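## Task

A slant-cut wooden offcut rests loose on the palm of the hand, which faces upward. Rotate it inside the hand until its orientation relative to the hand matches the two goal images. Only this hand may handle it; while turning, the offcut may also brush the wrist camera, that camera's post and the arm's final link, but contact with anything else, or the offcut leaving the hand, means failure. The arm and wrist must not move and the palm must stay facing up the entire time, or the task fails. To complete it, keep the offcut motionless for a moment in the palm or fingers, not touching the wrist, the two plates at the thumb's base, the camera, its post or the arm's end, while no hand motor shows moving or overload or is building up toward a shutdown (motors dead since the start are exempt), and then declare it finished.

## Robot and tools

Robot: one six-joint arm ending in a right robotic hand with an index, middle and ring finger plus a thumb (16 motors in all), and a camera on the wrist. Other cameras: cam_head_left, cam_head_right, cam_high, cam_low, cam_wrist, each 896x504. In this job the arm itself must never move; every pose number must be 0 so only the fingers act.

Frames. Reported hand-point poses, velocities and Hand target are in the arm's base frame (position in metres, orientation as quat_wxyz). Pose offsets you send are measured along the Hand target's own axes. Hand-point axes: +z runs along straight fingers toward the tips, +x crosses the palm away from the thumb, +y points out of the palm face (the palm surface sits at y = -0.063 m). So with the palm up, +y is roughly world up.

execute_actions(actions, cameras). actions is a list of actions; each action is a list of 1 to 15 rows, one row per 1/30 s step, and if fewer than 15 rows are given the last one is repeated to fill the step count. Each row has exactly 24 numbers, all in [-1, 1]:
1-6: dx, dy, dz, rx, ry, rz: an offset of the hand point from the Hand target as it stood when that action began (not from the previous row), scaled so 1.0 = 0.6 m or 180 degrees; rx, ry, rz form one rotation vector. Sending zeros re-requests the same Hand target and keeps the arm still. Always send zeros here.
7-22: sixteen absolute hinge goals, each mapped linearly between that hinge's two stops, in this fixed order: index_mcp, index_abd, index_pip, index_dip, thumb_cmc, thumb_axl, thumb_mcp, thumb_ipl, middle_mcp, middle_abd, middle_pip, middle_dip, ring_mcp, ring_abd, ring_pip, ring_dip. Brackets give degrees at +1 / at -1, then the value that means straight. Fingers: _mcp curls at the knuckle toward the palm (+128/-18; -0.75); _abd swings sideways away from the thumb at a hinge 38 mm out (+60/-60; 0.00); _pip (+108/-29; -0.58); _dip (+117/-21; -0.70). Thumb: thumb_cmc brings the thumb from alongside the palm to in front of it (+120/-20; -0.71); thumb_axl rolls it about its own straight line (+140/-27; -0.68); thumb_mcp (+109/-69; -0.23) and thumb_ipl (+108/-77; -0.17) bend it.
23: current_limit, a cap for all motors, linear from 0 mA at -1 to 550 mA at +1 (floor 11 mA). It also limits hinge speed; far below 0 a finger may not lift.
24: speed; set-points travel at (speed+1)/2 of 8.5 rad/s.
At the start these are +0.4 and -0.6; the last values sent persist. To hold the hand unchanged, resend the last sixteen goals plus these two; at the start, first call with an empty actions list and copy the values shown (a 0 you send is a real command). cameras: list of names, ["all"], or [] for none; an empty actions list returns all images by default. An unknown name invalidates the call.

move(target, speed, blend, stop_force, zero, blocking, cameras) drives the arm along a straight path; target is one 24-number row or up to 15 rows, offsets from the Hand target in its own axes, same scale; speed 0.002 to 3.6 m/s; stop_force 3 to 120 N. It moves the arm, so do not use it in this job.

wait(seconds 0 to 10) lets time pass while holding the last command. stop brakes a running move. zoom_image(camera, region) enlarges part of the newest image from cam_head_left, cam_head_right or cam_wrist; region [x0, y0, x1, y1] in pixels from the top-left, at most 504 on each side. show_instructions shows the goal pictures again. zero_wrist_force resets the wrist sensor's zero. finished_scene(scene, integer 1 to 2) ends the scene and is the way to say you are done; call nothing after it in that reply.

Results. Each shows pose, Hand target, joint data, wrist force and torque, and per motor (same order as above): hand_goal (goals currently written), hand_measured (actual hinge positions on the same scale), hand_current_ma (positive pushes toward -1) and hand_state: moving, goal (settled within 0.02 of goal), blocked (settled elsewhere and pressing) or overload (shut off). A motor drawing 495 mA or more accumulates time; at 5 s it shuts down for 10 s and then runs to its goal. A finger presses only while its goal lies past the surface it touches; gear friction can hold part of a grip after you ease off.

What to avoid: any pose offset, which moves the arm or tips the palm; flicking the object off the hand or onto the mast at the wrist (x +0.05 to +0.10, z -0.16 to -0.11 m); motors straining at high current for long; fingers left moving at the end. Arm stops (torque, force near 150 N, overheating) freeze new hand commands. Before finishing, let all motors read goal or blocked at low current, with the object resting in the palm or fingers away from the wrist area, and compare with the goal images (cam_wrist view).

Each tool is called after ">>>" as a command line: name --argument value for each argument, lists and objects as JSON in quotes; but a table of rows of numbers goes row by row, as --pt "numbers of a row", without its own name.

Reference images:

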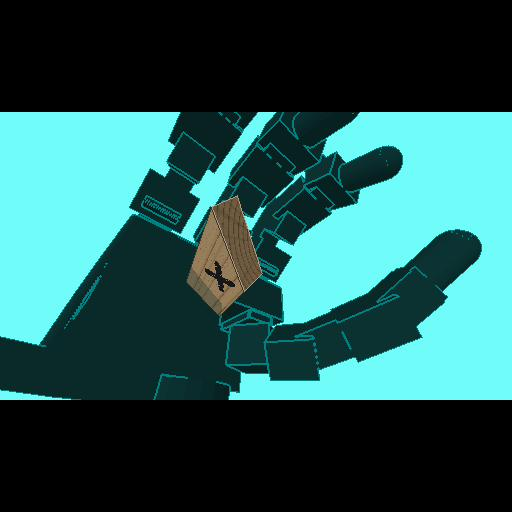

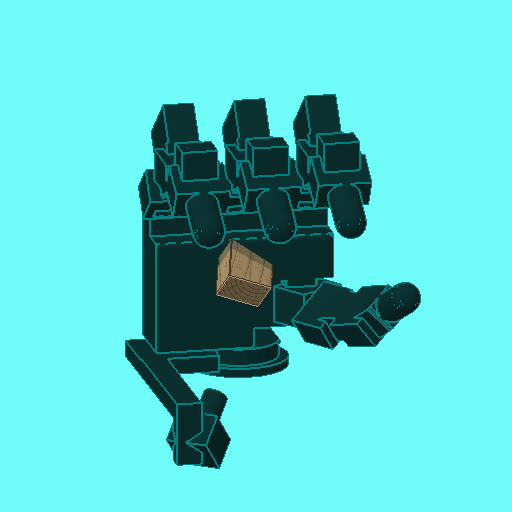

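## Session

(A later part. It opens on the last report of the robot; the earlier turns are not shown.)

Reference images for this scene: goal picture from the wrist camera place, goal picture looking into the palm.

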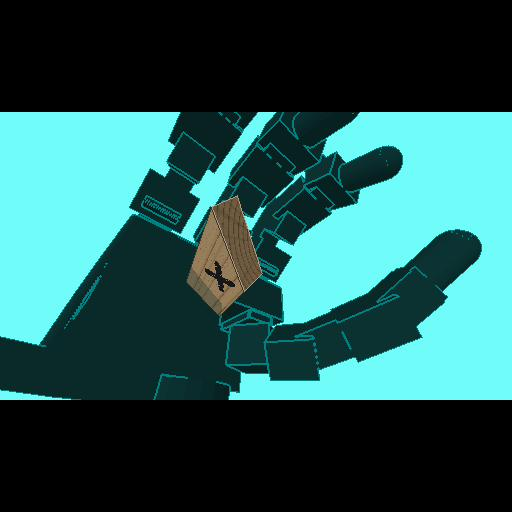

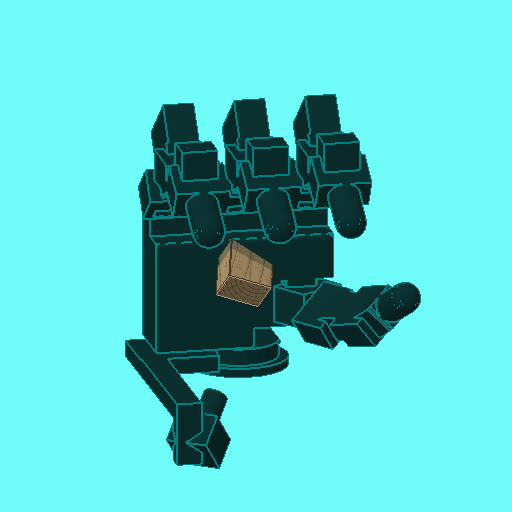

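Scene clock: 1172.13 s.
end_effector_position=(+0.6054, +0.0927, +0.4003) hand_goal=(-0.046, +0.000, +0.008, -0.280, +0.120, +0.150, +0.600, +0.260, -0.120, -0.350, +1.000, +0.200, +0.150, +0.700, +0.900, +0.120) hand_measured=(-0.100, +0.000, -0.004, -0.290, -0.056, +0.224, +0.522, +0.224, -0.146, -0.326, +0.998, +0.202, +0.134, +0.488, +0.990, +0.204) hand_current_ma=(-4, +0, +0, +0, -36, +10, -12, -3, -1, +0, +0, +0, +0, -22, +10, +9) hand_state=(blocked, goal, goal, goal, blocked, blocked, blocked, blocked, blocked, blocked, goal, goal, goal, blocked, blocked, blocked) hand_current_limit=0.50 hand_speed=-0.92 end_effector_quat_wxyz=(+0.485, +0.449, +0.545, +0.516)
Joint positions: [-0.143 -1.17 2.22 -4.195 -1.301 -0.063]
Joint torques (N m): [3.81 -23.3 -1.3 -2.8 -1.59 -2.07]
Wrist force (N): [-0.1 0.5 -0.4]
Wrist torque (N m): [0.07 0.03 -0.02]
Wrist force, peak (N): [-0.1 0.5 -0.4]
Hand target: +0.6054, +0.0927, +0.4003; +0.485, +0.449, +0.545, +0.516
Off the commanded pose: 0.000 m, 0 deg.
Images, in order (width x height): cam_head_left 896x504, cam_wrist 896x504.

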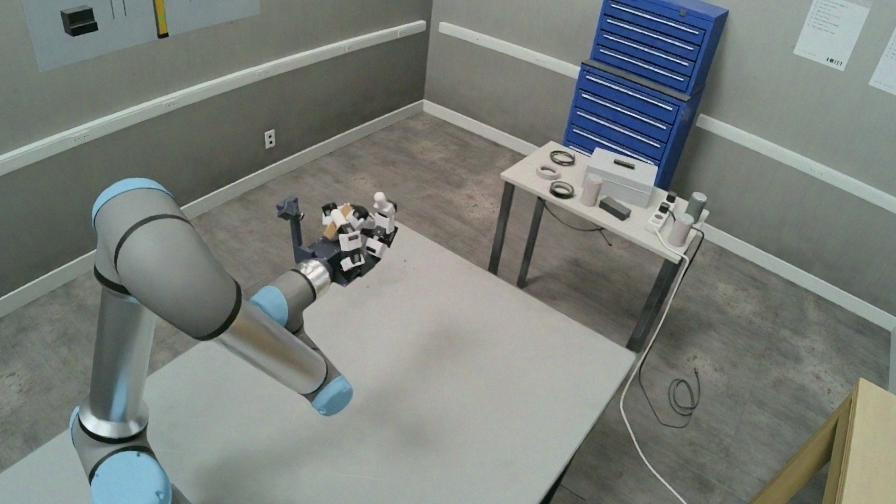

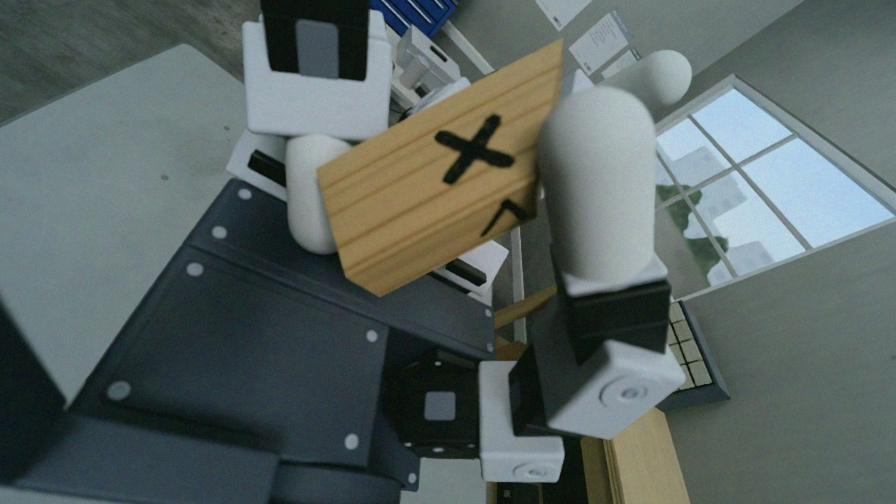

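>>> wait --seconds 0 --cameras '["cam_head_right","cam_high","cam_low","cam_head_left"]'

>>> zoom_image --camera "cam_high" --region '[545, 120, 665, 240]'

>>> zoom_image --camera "cam_head_right" --region '[270, 170, 390, 290]'

>>> zoom_image --camera "cam_head_left" --region '[290, 175, 410, 295]'

>>> zoom_image --camera "cam_low" --region '[270, 0, 430, 100]'

Scene clock: 1246.73 s.
end_effector_position=(+0.6054, +0.0927, +0.4003) hand_goal=(-0.046, +0.000, +0.008, -0.280, +0.120, +0.150, +0.600, +0.260, -0.120, -0.350, +1.000, +0.200, +0.150, +0.700, +0.900, +0.120) hand_measured=(-0.100, +0.000, -0.004, -0.290, -0.056, +0.224, +0.522, +0.224, -0.146, -0.326, +0.998, +0.202, +0.134, +0.488, +0.990, +0.204) hand_current_ma=(-4, +0, +0, +0, -36, +10, -12, -3, -1, +0, +0, +0, +0, -22, +10, +9) hand_state=(blocked, goal, goal, goal, blocked, blocked, blocked, blocked, blocked, blocked, goal, goal, goal, blocked, blocked, blocked) hand_current_limit=0.50 hand_speed=-0.92 end_effector_quat_wxyz=(+0.485, +0.449, +0.545, +0.516)
Joint positions: [-0.143 -1.17 2.22 -4.195 -1.301 -0.063]
Joint torques (N m): [4.16 -22.77 -1.15 -2.73 -1.48 -2.01]
Wrist force (N): [-0.1 0.1 -0.4]
Wrist torque (N m): [0.01 0.02 -0.03]
Wrist force, peak (N): [0.0 0.6 0.0]
Hand target: +0.6054, +0.0927, +0.4003; +0.485, +0.449, +0.545, +0.516
Off the commanded pose: 0.000 m, 0 deg.
Images, in order (width x height): cam_head_left 896x504, cam_head_right 896x504, cam_high 896x504, cam_low 896x504.

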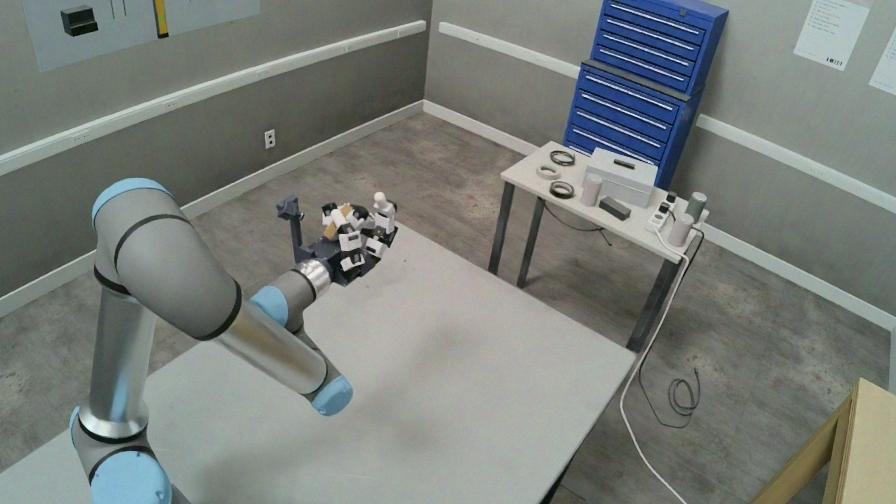

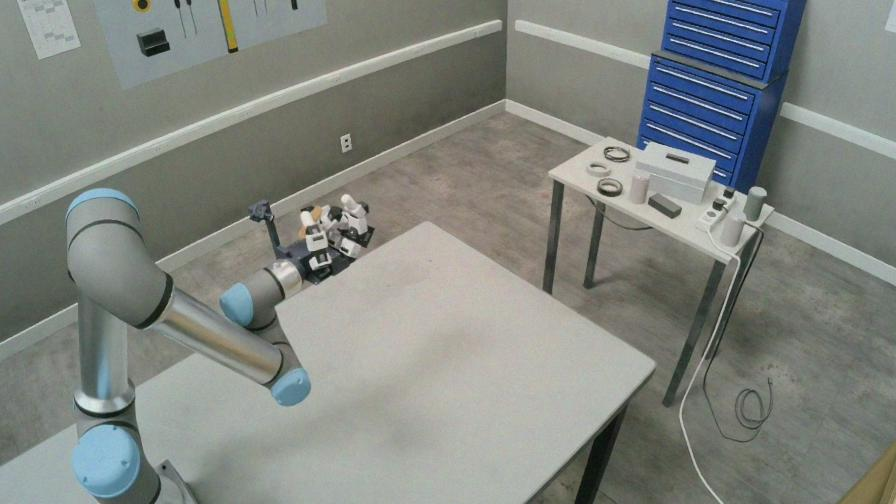

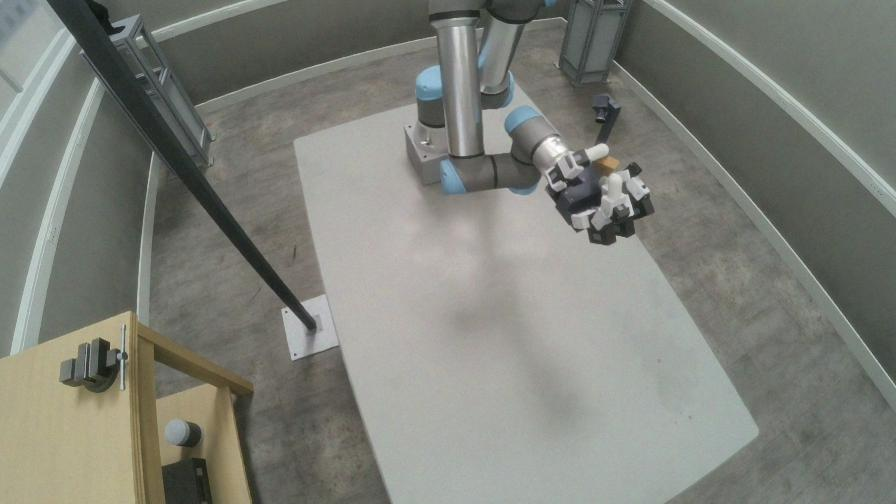

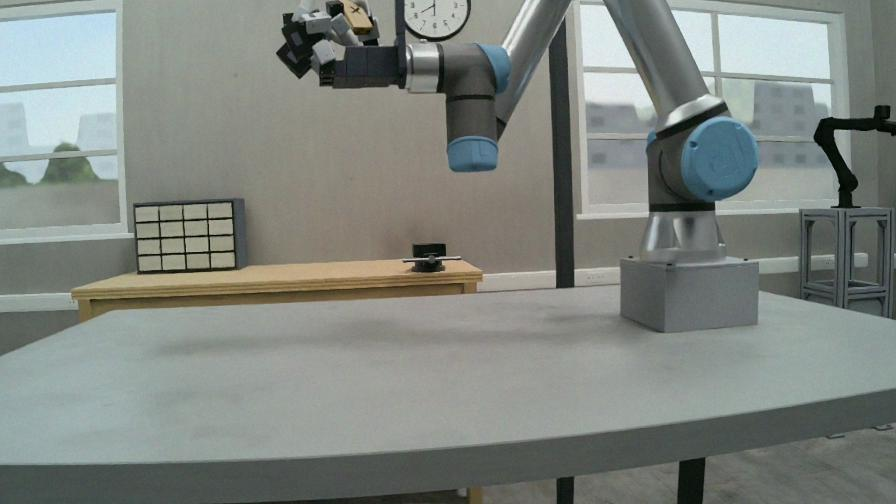

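Scaled by 4.200 from the camera's 896x504 image, which has a finer 1280x720 frame.

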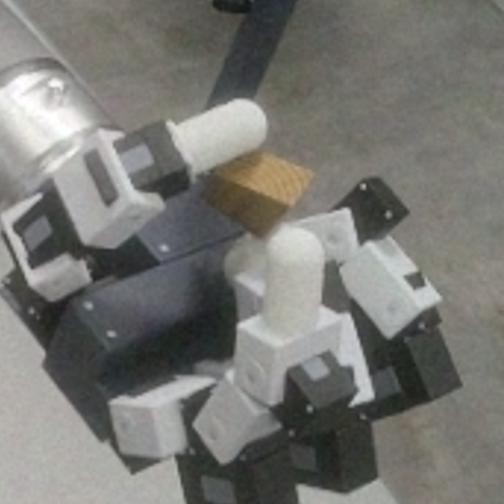

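Scaled by 4.200 from the camera's 896x504 image, which has a finer 1280x720 frame.

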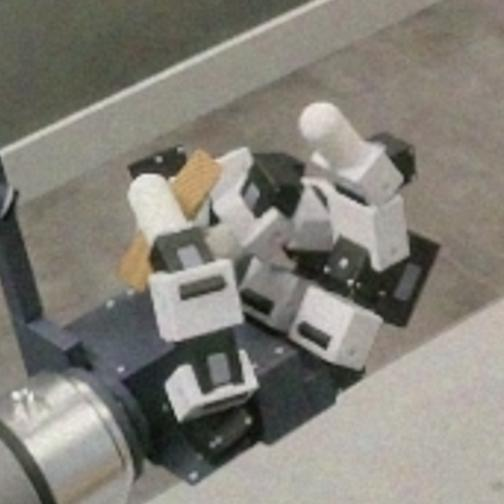

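Scaled by 4.200 from the camera's 896x504 image, which has a finer 1280x720 frame.

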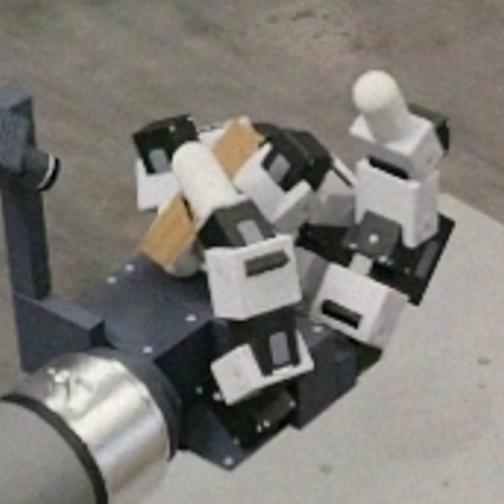

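Scaled by 3.150 from the camera's 896x504 image, which has a finer 1280x720 frame.

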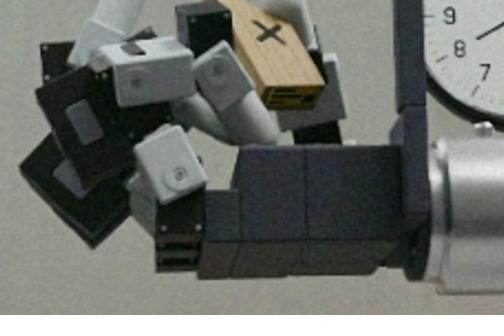

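>>> wait --seconds 0 --cameras '["cam_wrist","cam_high","cam_low","cam_head_left"]'

>>> zoom_image --camera "cam_wrist" --region '[260, 20, 620, 320]'

>>> zoom_image --camera "cam_low" --region '[270, 0, 430, 100]'

>>> zoom_image --camera "cam_high" --region '[545, 120, 665, 240]'

>>> zoom_image --camera "cam_head_left" --region '[290, 175, 410, 295]'

Scene clock: 1285.03 s.
end_effector_position=(+0.6054, +0.0927, +0.4003) hand_goal=(-0.046, +0.000, +0.008, -0.280, +0.120, +0.150, +0.600, +0.260, -0.120, -0.350, +1.000, +0.200, +0.150, +0.700, +0.900, +0.120) hand_measured=(-0.100, +0.000, -0.004, -0.290, -0.056, +0.224, +0.522, +0.224, -0.146, -0.326, +0.998, +0.202, +0.134, +0.488, +0.990, +0.204) hand_current_ma=(-4, +0, +0, +0, -36, +10, -12, -3, -1, +0, +0, +0, +0, -22, +10, +9) hand_state=(blocked, goal, goal, goal, blocked, blocked, blocked, blocked, blocked, blocked, goal, goal, goal, blocked, blocked, blocked) hand_current_limit=0.50 hand_speed=-0.92 end_effector_quat_wxyz=(+0.485, +0.449, +0.545, +0.516)
Joint positions: [-0.143 -1.17 2.22 -4.195 -1.301 -0.063]
Joint torques (N m): [3.11 -22.67 -1.54 -2.7 -1.55 -1.99]
Wrist force (N): [0.2 0.1 -0.2]
Wrist torque (N m): [-0.01 -0.02 0.00]
Wrist force, peak (N): [0.3 0.6 -0.3]
Hand target: +0.6054, +0.0927, +0.4003; +0.485, +0.449, +0.545, +0.516
Off the commanded pose: 0.000 m, 0 deg.
Images, in order (width x height): cam_head_left 896x504, cam_high 896x504, cam_low 896x504, cam_wrist 896x504.

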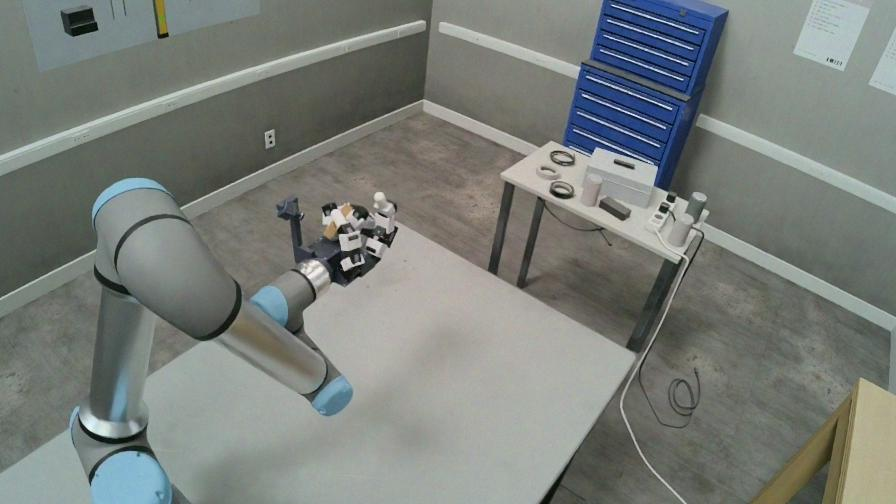

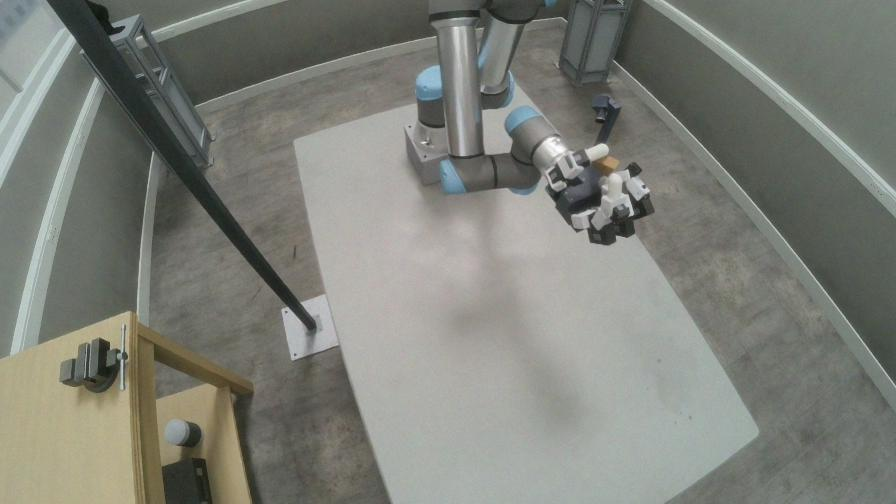

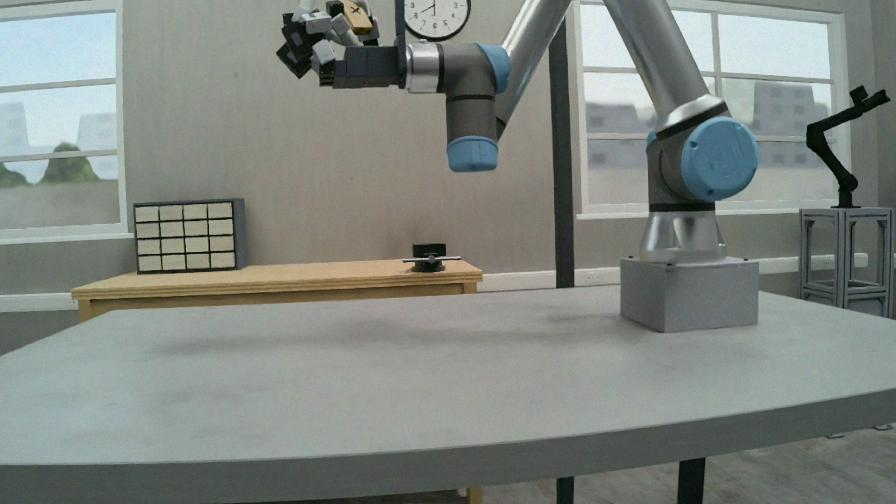

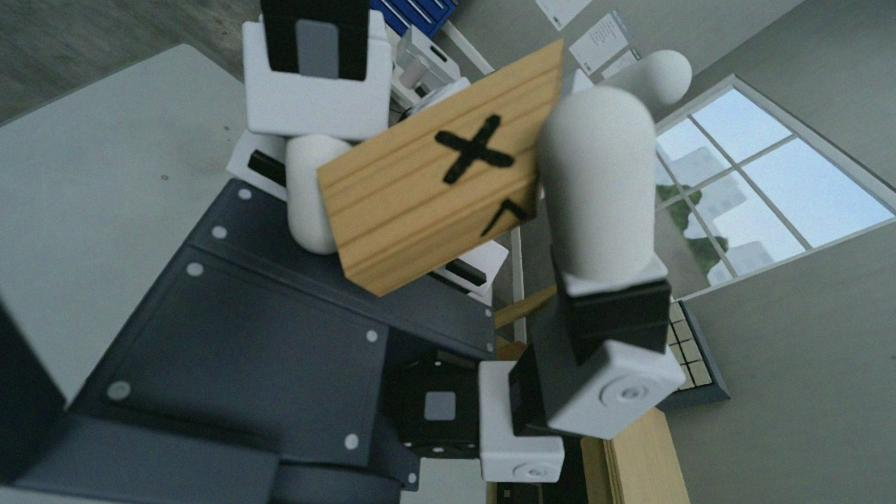

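Scaled by 1.400 from the camera's 896x504 image, which has a finer 1280x720 frame.

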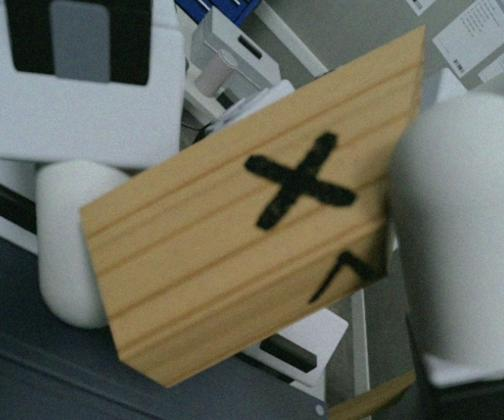

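Scaled by 3.150 from the camera's 896x504 image, which has a finer 1280x720 frame.

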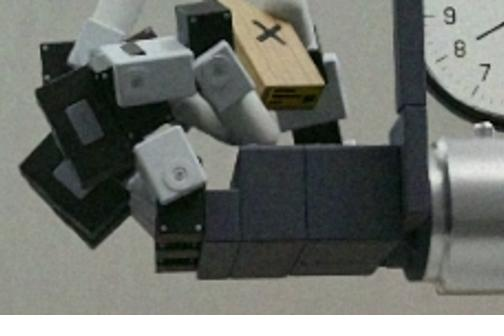

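Scaled by 4.200 from the camera's 896x504 image, which has a finer 1280x720 frame.

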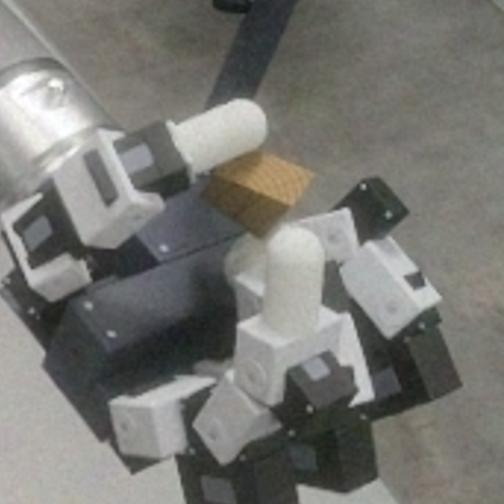

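Scaled by 4.200 from the camera's 896x504 image, which has a finer 1280x720 frame.

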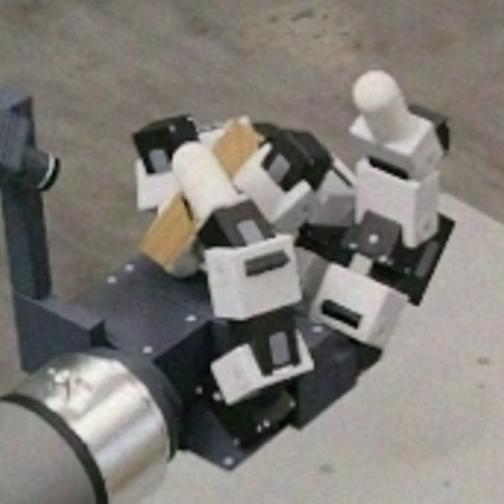

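>>> execute_actions --actions '[[[0,0,0,0,0,0,-0.046,0,0.008,-0.28,0.26,0.1,0.56,0.24,-0.12,-0.35,1.0,0.2,0.18,0.85,0.88,0.12,0.5,-0.92]],[[0,0,0,0,0,0,-0.046,0,0.008,-0.28,0.26,0.1,0.56,0.24,-0.12,-0.35,1.0,0.2,0.18,0.85,0.88,0.12,0.5,-0.92]]]' --cameras '["cam_wrist","cam_high"]'

>>> zoom_image --camera "cam_high" --region '[545, 120, 665, 240]'

Scene clock: 1306.47 s.
end_effector_position=(+0.6054, +0.0927, +0.4003) hand_goal=(-0.046, +0.000, +0.008, -0.280, +0.260, +0.100, +0.560, +0.240, -0.120, -0.350, +1.000, +0.200, +0.180, +0.850, +0.880, +0.120) hand_measured=(-0.100, +0.000, -0.004, -0.290, +0.034, +0.138, +0.456, +0.192, -0.146, -0.316, +0.988, +0.198, +0.206, +0.594, +0.970, +0.190) hand_current_ma=(-4, +0, +0, +0, -57, +3, -21, -5, -1, +1, +0, +0, +1, -32, +10, +6) hand_state=(blocked, goal, goal, goal, blocked, blocked, blocked, blocked, blocked, blocked, goal, goal, blocked, blocked, blocked, blocked) hand_current_limit=0.50 hand_speed=-0.92 end_effector_quat_wxyz=(+0.485, +0.449, +0.545, +0.516)
Joint positions: [-0.143 -1.17 2.22 -4.195 -1.301 -0.063]
Joint torques (N m): [3.05 -22.73 -1.33 -2.46 -1.51 -1.98]
Wrist force (N): [0.0 0.3 0.0]
Wrist torque (N m): [-0.01 -0.01 -0.02]
Wrist force, peak (N): [-0.1 0.2 -0.7]
Hand target: +0.6054, +0.0927, +0.4003; +0.485, +0.449, +0.545, +0.516
Off the commanded pose: 0.000 m, 0 deg.
Images, in order (width x height): cam_high 896x504, cam_wrist 896x504.

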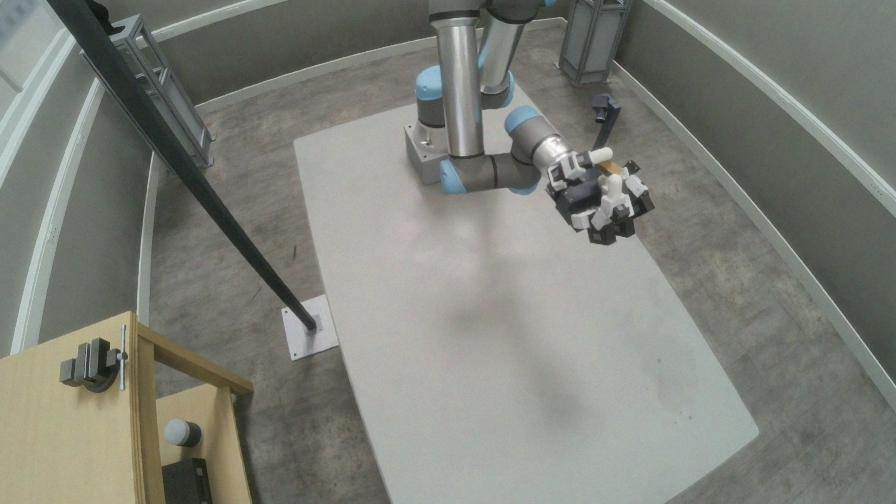

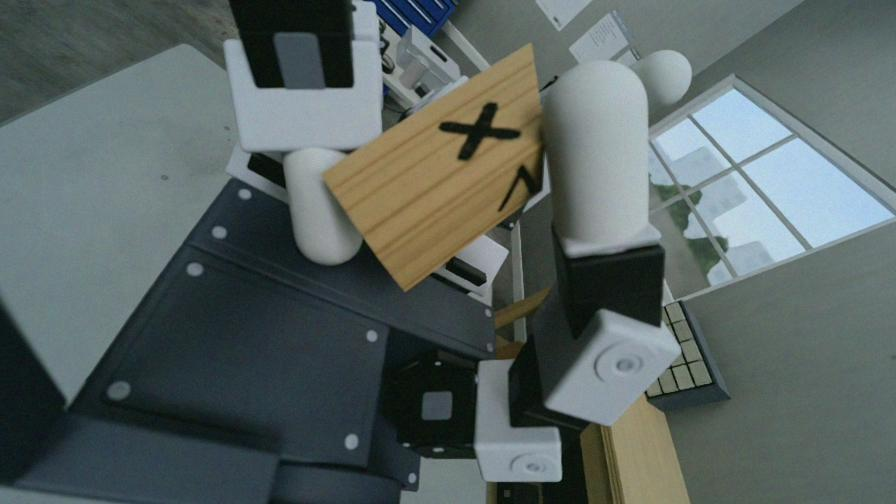

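Scaled by 4.200 from the camera's 896x504 image, which has a finer 1280x720 frame.

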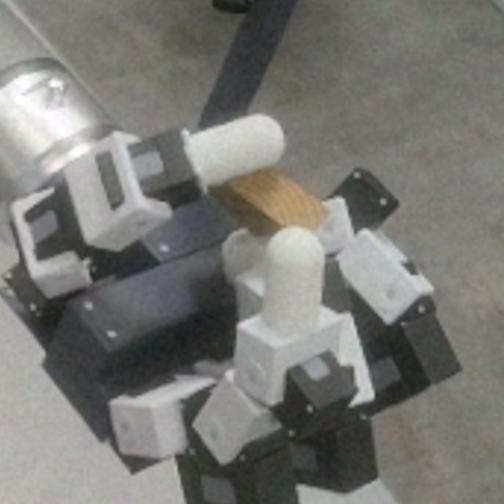

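>>> zoom_image --camera "cam_wrist" --region '[300, 30, 570, 300]'

Scaled by 1.867 from the camera's 896x504 image, which has a finer 1280x720 frame.

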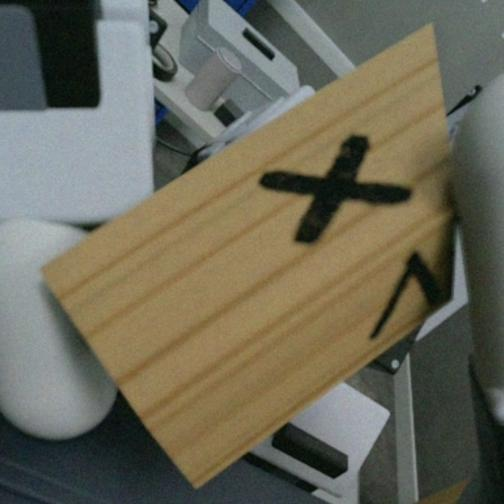

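>>> execute_actions --actions '[[[0,0,0,0,0,0,-0.046,-0.3,0.008,-0.28,0.26,0.1,0.56,0.24,-0.3,-0.3,1.0,0.2,0.18,0.85,0.88,0.12,0.5,-0.9]],[[0,0,0,0,0,0,-0.046,-0.5,0.008,-0.28,0.26,0.1,0.56,0.24,-0.5,-0.3,0.8,0.2,0.18,0.85,0.88,0.12,0.5,-0.9]]]' --cameras '["cam_wrist"]'

Scene clock: 1523.53 s.
end_effector_position=(+0.6054, +0.0927, +0.4003) hand_goal=(-0.046, -0.500, +0.008, -0.280, +0.260, +0.100, +0.560, +0.240, -0.500, -0.300, +0.800, +0.200, +0.180, +0.850, +0.880, +0.120) hand_measured=(-0.098, -0.490, -0.004, -0.290, +0.034, +0.138, +0.450, +0.186, -0.516, -0.302, +0.820, +0.198, +0.222, +0.670, +0.970, +0.190) hand_current_ma=(-4, +0, +0, +0, -57, +3, -23, -6, +0, +0, +1, +0, +3, -16, +10, +6) hand_state=(blocked, goal, goal, goal, blocked, blocked, blocked, blocked, goal, goal, goal, goal, blocked, blocked, blocked, blocked) hand_current_limit=0.50 hand_speed=-0.90 end_effector_quat_wxyz=(+0.485, +0.449, +0.545, +0.516)
Joint positions: [-0.143 -1.17 2.22 -4.195 -1.301 -0.063]
Joint torques (N m): [2.84 -22.62 -2.45 -2.44 -1.41 -1.9]
Wrist force (N): [-0.2 0.2 -0.4]
Wrist torque (N m): [0.04 0.03 -0.03]
Wrist force, peak (N): [-0.2 0.4 -0.7]
Hand target: +0.6054, +0.0927, +0.4003; +0.485, +0.449, +0.545, +0.516
Off the commanded pose: 0.000 m, 0 deg.
Images, in order (width x height): cam_wrist 896x504.

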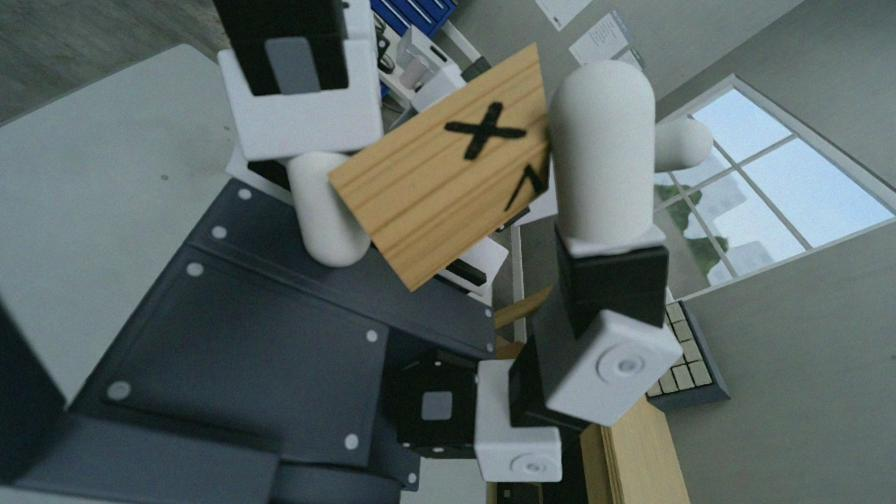

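>>> execute_actions --actions '[[[0,0,0,0,0,0,-0.046,-0.5,0.008,-0.28,0.26,0.1,0.56,0.24,-0.7,-0.4,0.8,0.2,0.18,0.85,0.88,0.12,0.5,-0.6]],[[0,0,0,0,0,0,-0.046,-0.5,0.008,-0.28,0.26,0.1,0.56,0.24,-0.7,-0.5,0.0,0.4,0.18,0.85,0.88,0.12,0.5,-0.5]],[[0,0,0,0,0,0,-0.046,-0.5,0.008,-0.28,0.26,0.1,0.56,0.24,-0.6,-0.5,-0.5,0.6,0.18,0.85,0.88,0.12,0.5,-0.5]]]' --cameras '["cam_wrist","cam_high"]'

>>> zoom_image --camera "cam_high" --region '[545, 120, 665, 240]'

Scene clock: 1541.37 s.
end_effector_position=(+0.6054, +0.0927, +0.4003) hand_goal=(-0.046, -0.500, +0.008, -0.280, +0.260, +0.100, +0.560, +0.240, -0.600, -0.500, -0.500, +0.600, +0.180, +0.850, +0.880, +0.120) hand_measured=(-0.102, -0.490, -0.004, -0.290, +0.034, +0.138, +0.450, +0.186, -0.610, -0.436, -0.486, +0.588, +0.222, +0.670, +0.970, +0.190) hand_current_ma=(-5, +0, +0, +0, -57, +3, -23, -6, +0, +2, +0, +0, +3, -16, +10, +6) hand_state=(blocked, goal, goal, goal, blocked, blocked, blocked, blocked, goal, blocked, goal, goal, blocked, blocked, blocked, blocked) hand_current_limit=0.50 hand_speed=-0.50 end_effector_quat_wxyz=(+0.485, +0.449, +0.545, +0.516)
Joint positions: [-0.143 -1.17 2.22 -4.195 -1.301 -0.063]
Joint torques (N m): [2.53 -24.03 -2.06 -2.31 -1.42 -1.91]
Wrist force (N): [0.0 0.4 -0.3]
Wrist torque (N m): [0.06 0.01 0.00]
Wrist force, peak (N): [0.0 0.6 -0.3]
Hand target: +0.6054, +0.0927, +0.4003; +0.485, +0.449, +0.545, +0.516
Off the commanded pose: 0.000 m, 0 deg.
Images, in order (width x height): cam_high 896x504, cam_wrist 896x504.

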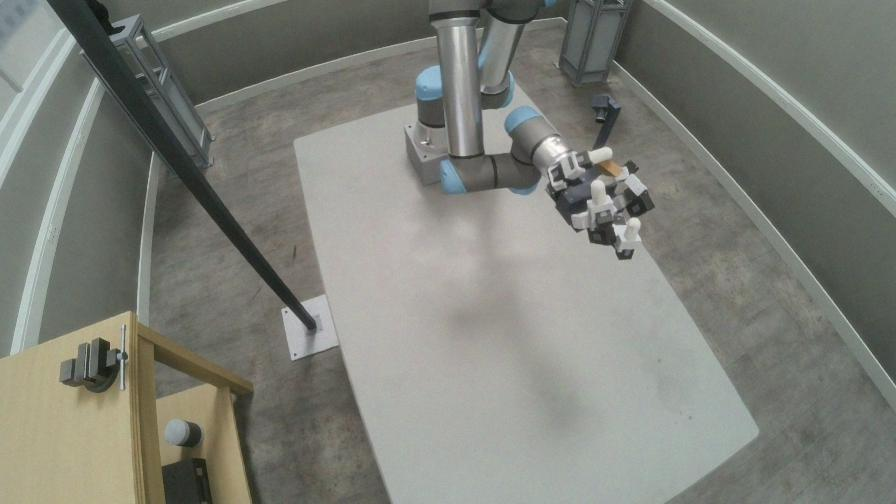

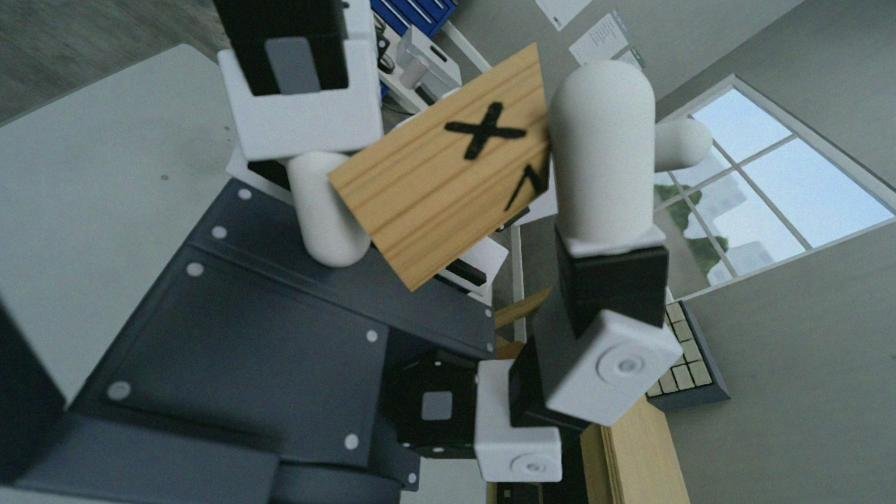

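Scaled by 4.200 from the camera's 896x504 image, which has a finer 1280x720 frame.

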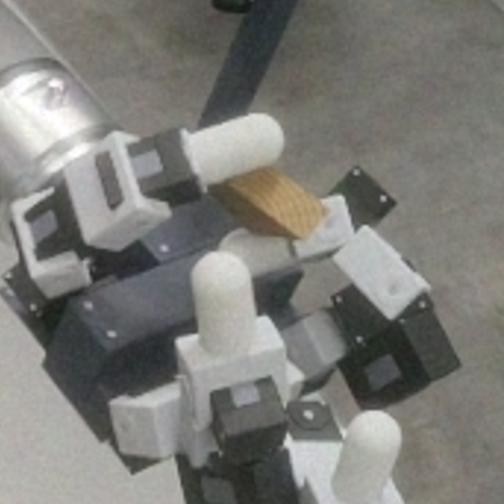

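>>> execute_actions --actions '[[[0,0,0,0,0,0,-0.046,-0.6,0.008,-0.28,0.26,0.1,0.56,0.24,-0.2,-0.6,-0.5,0.6,0.18,0.85,0.88,0.12,0.5,-0.5]],[[0,0,0,0,0,0,-0.046,-0.6,0.008,-0.28,0.26,0.1,0.56,0.24,0.12,-0.5,-0.5,0.6,0.18,0.85,0.88,0.12,0.5,-0.6]]]' --cameras '["cam_wrist","cam_high","cam_low"]'

>>> zoom_image --camera "cam_high" --region '[545, 120, 665, 240]'

>>> zoom_image --camera "cam_low" --region '[270, 0, 430, 100]'

Scene clock: 1562.07 s.
end_effector_position=(+0.6054, +0.0927, +0.4003) hand_goal=(-0.046, -0.600, +0.008, -0.280, +0.260, +0.100, +0.560, +0.240, +0.120, -0.500, -0.500, +0.600, +0.180, +0.850, +0.880, +0.120) hand_measured=(-0.056, -0.592, -0.004, -0.290, +0.034, +0.138, +0.450, +0.186, +0.070, -0.492, -0.516, +0.594, +0.222, +0.670, +0.970, +0.190) hand_current_ma=(+0, +0, +0, +0, -57, +3, -23, -6, -4, +0, +0, +0, +3, -16, +10, +6) hand_state=(goal, goal, goal, goal, blocked, blocked, blocked, blocked, blocked, goal, goal, goal, blocked, blocked, blocked, blocked) hand_current_limit=0.50 hand_speed=-0.60 end_effector_quat_wxyz=(+0.485, +0.449, +0.545, +0.516)
Joint positions: [-0.143 -1.17 2.22 -4.195 -1.301 -0.063]
Joint torques (N m): [2.76 -23.27 -2.58 -2.22 -1.13 -1.91]
Wrist force (N): [0.0 0.3 -0.3]
Wrist torque (N m): [0.03 0.00 0.00]
Wrist force, peak (N): [0.4 0.7 -0.3]
Hand target: +0.6054, +0.0927, +0.4003; +0.485, +0.449, +0.545, +0.516
Off the commanded pose: 0.000 m, 0 deg.
Images, in order (width x height): cam_high 896x504, cam_low 896x504, cam_wrist 896x504.

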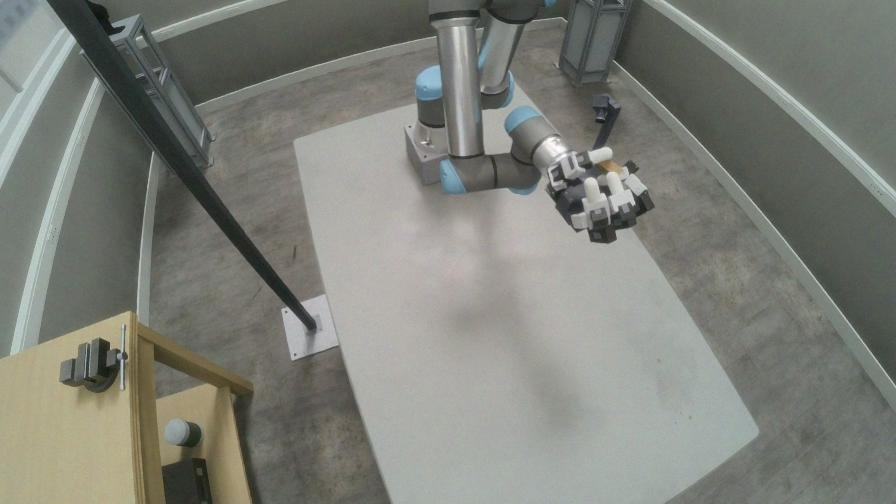

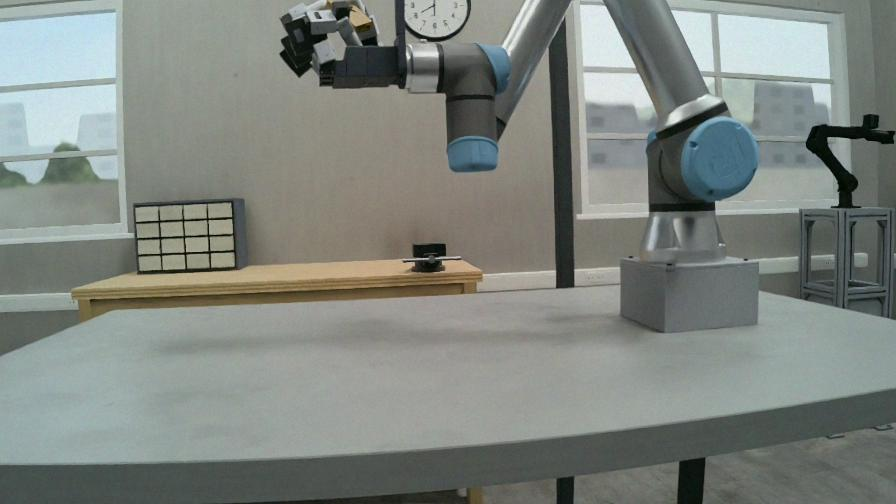

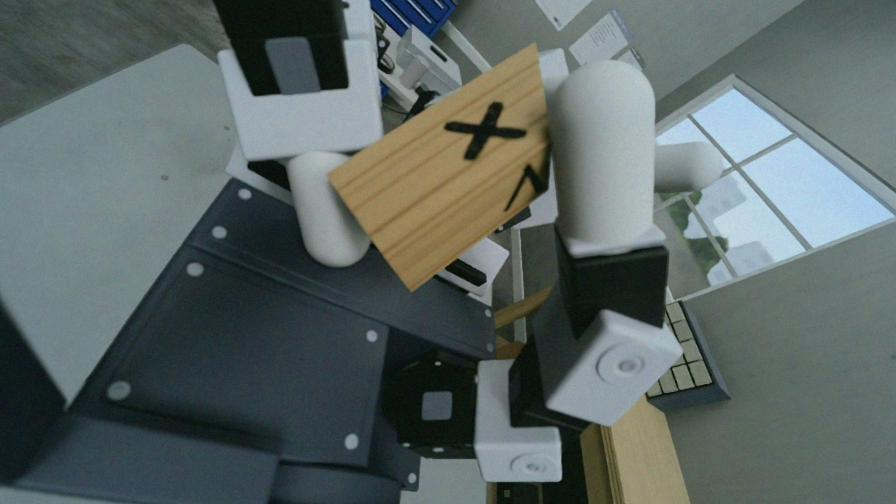

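Scaled by 4.200 from the camera's 896x504 image, which has a finer 1280x720 frame.

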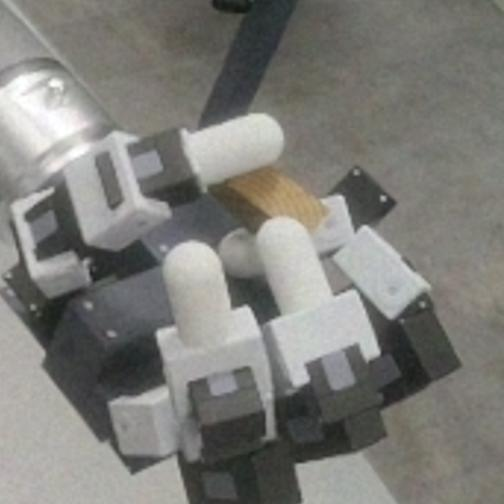

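Scaled by 3.150 from the camera's 896x504 image, which has a finer 1280x720 frame.

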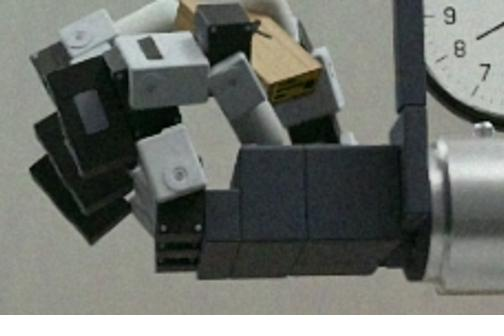

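>>> execute_actions --actions '[[[0,0,0,0,0,0,-0.046,-0.6,0.008,-0.28,0.26,0.1,0.56,0.24,0.12,-0.25,-0.5,0.6,0.18,0.85,0.88,0.12,0.5,-0.88]],[[0,0,0,0,0,0,-0.046,-0.6,0.008,-0.28,0.26,0.1,0.56,0.24,0.12,0.0,-0.5,0.6,0.18,0.85,0.88,0.12,0.5,-0.88]]]' --cameras '["cam_wrist","cam_high"]'

>>> zoom_image --camera "cam_high" --region '[545, 120, 665, 240]'

Scene clock: 1574.33 s.
end_effector_position=(+0.6054, +0.0927, +0.4003) hand_goal=(-0.046, -0.600, +0.008, -0.280, +0.260, +0.100, +0.560, +0.240, +0.120, +0.000, -0.500, +0.600, +0.180, +0.850, +0.880, +0.120) hand_measured=(-0.056, -0.592, -0.004, -0.290, +0.034, +0.138, +0.450, +0.186, +0.070, -0.016, -0.516, +0.594, +0.222, +0.670, +0.970, +0.190) hand_current_ma=(+0, +0, +0, +0, -57, +3, -23, -6, -4, +0, +0, +0, +3, -16, +10, +6) hand_state=(goal, goal, goal, goal, blocked, blocked, blocked, blocked, blocked, goal, goal, goal, blocked, blocked, blocked, blocked) hand_current_limit=0.50 hand_speed=-0.88 end_effector_quat_wxyz=(+0.485, +0.449, +0.545, +0.516)
Joint positions: [-0.143 -1.17 2.22 -4.195 -1.301 -0.063]
Joint torques (N m): [1.92 -23.49 -2.18 -1.99 -1.17 -1.86]
Wrist force (N): [0.1 0.3 -0.6]
Wrist torque (N m): [0.05 0.00 -0.01]
Wrist force, peak (N): [0.2 0.6 -0.4]
Hand target: +0.6054, +0.0927, +0.4003; +0.485, +0.449, +0.545, +0.516
Off the commanded pose: 0.000 m, 0 deg.
Images, in order (width x height): cam_high 896x504, cam_wrist 896x504.

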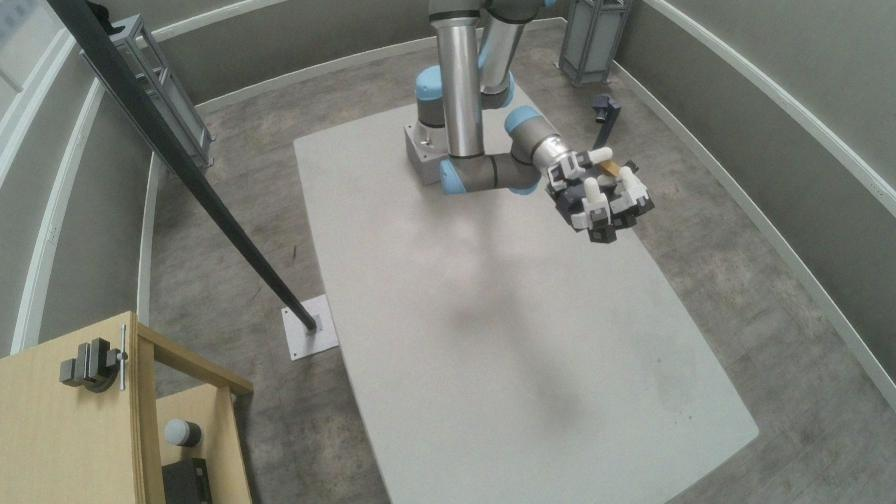

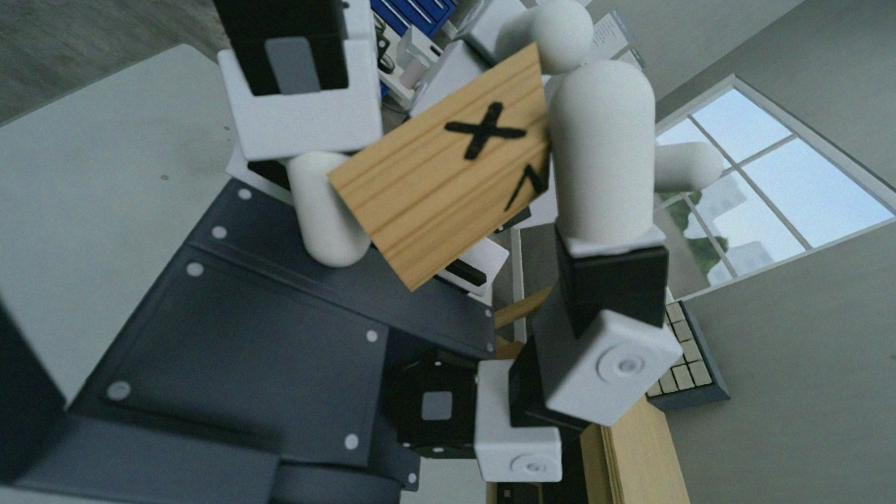

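Scaled by 4.200 from the camera's 896x504 image, which has a finer 1280x720 frame.

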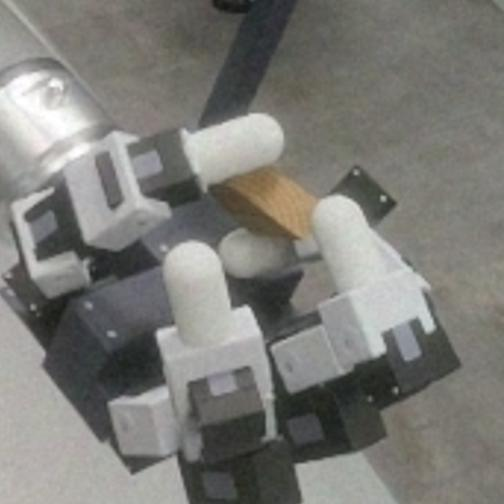

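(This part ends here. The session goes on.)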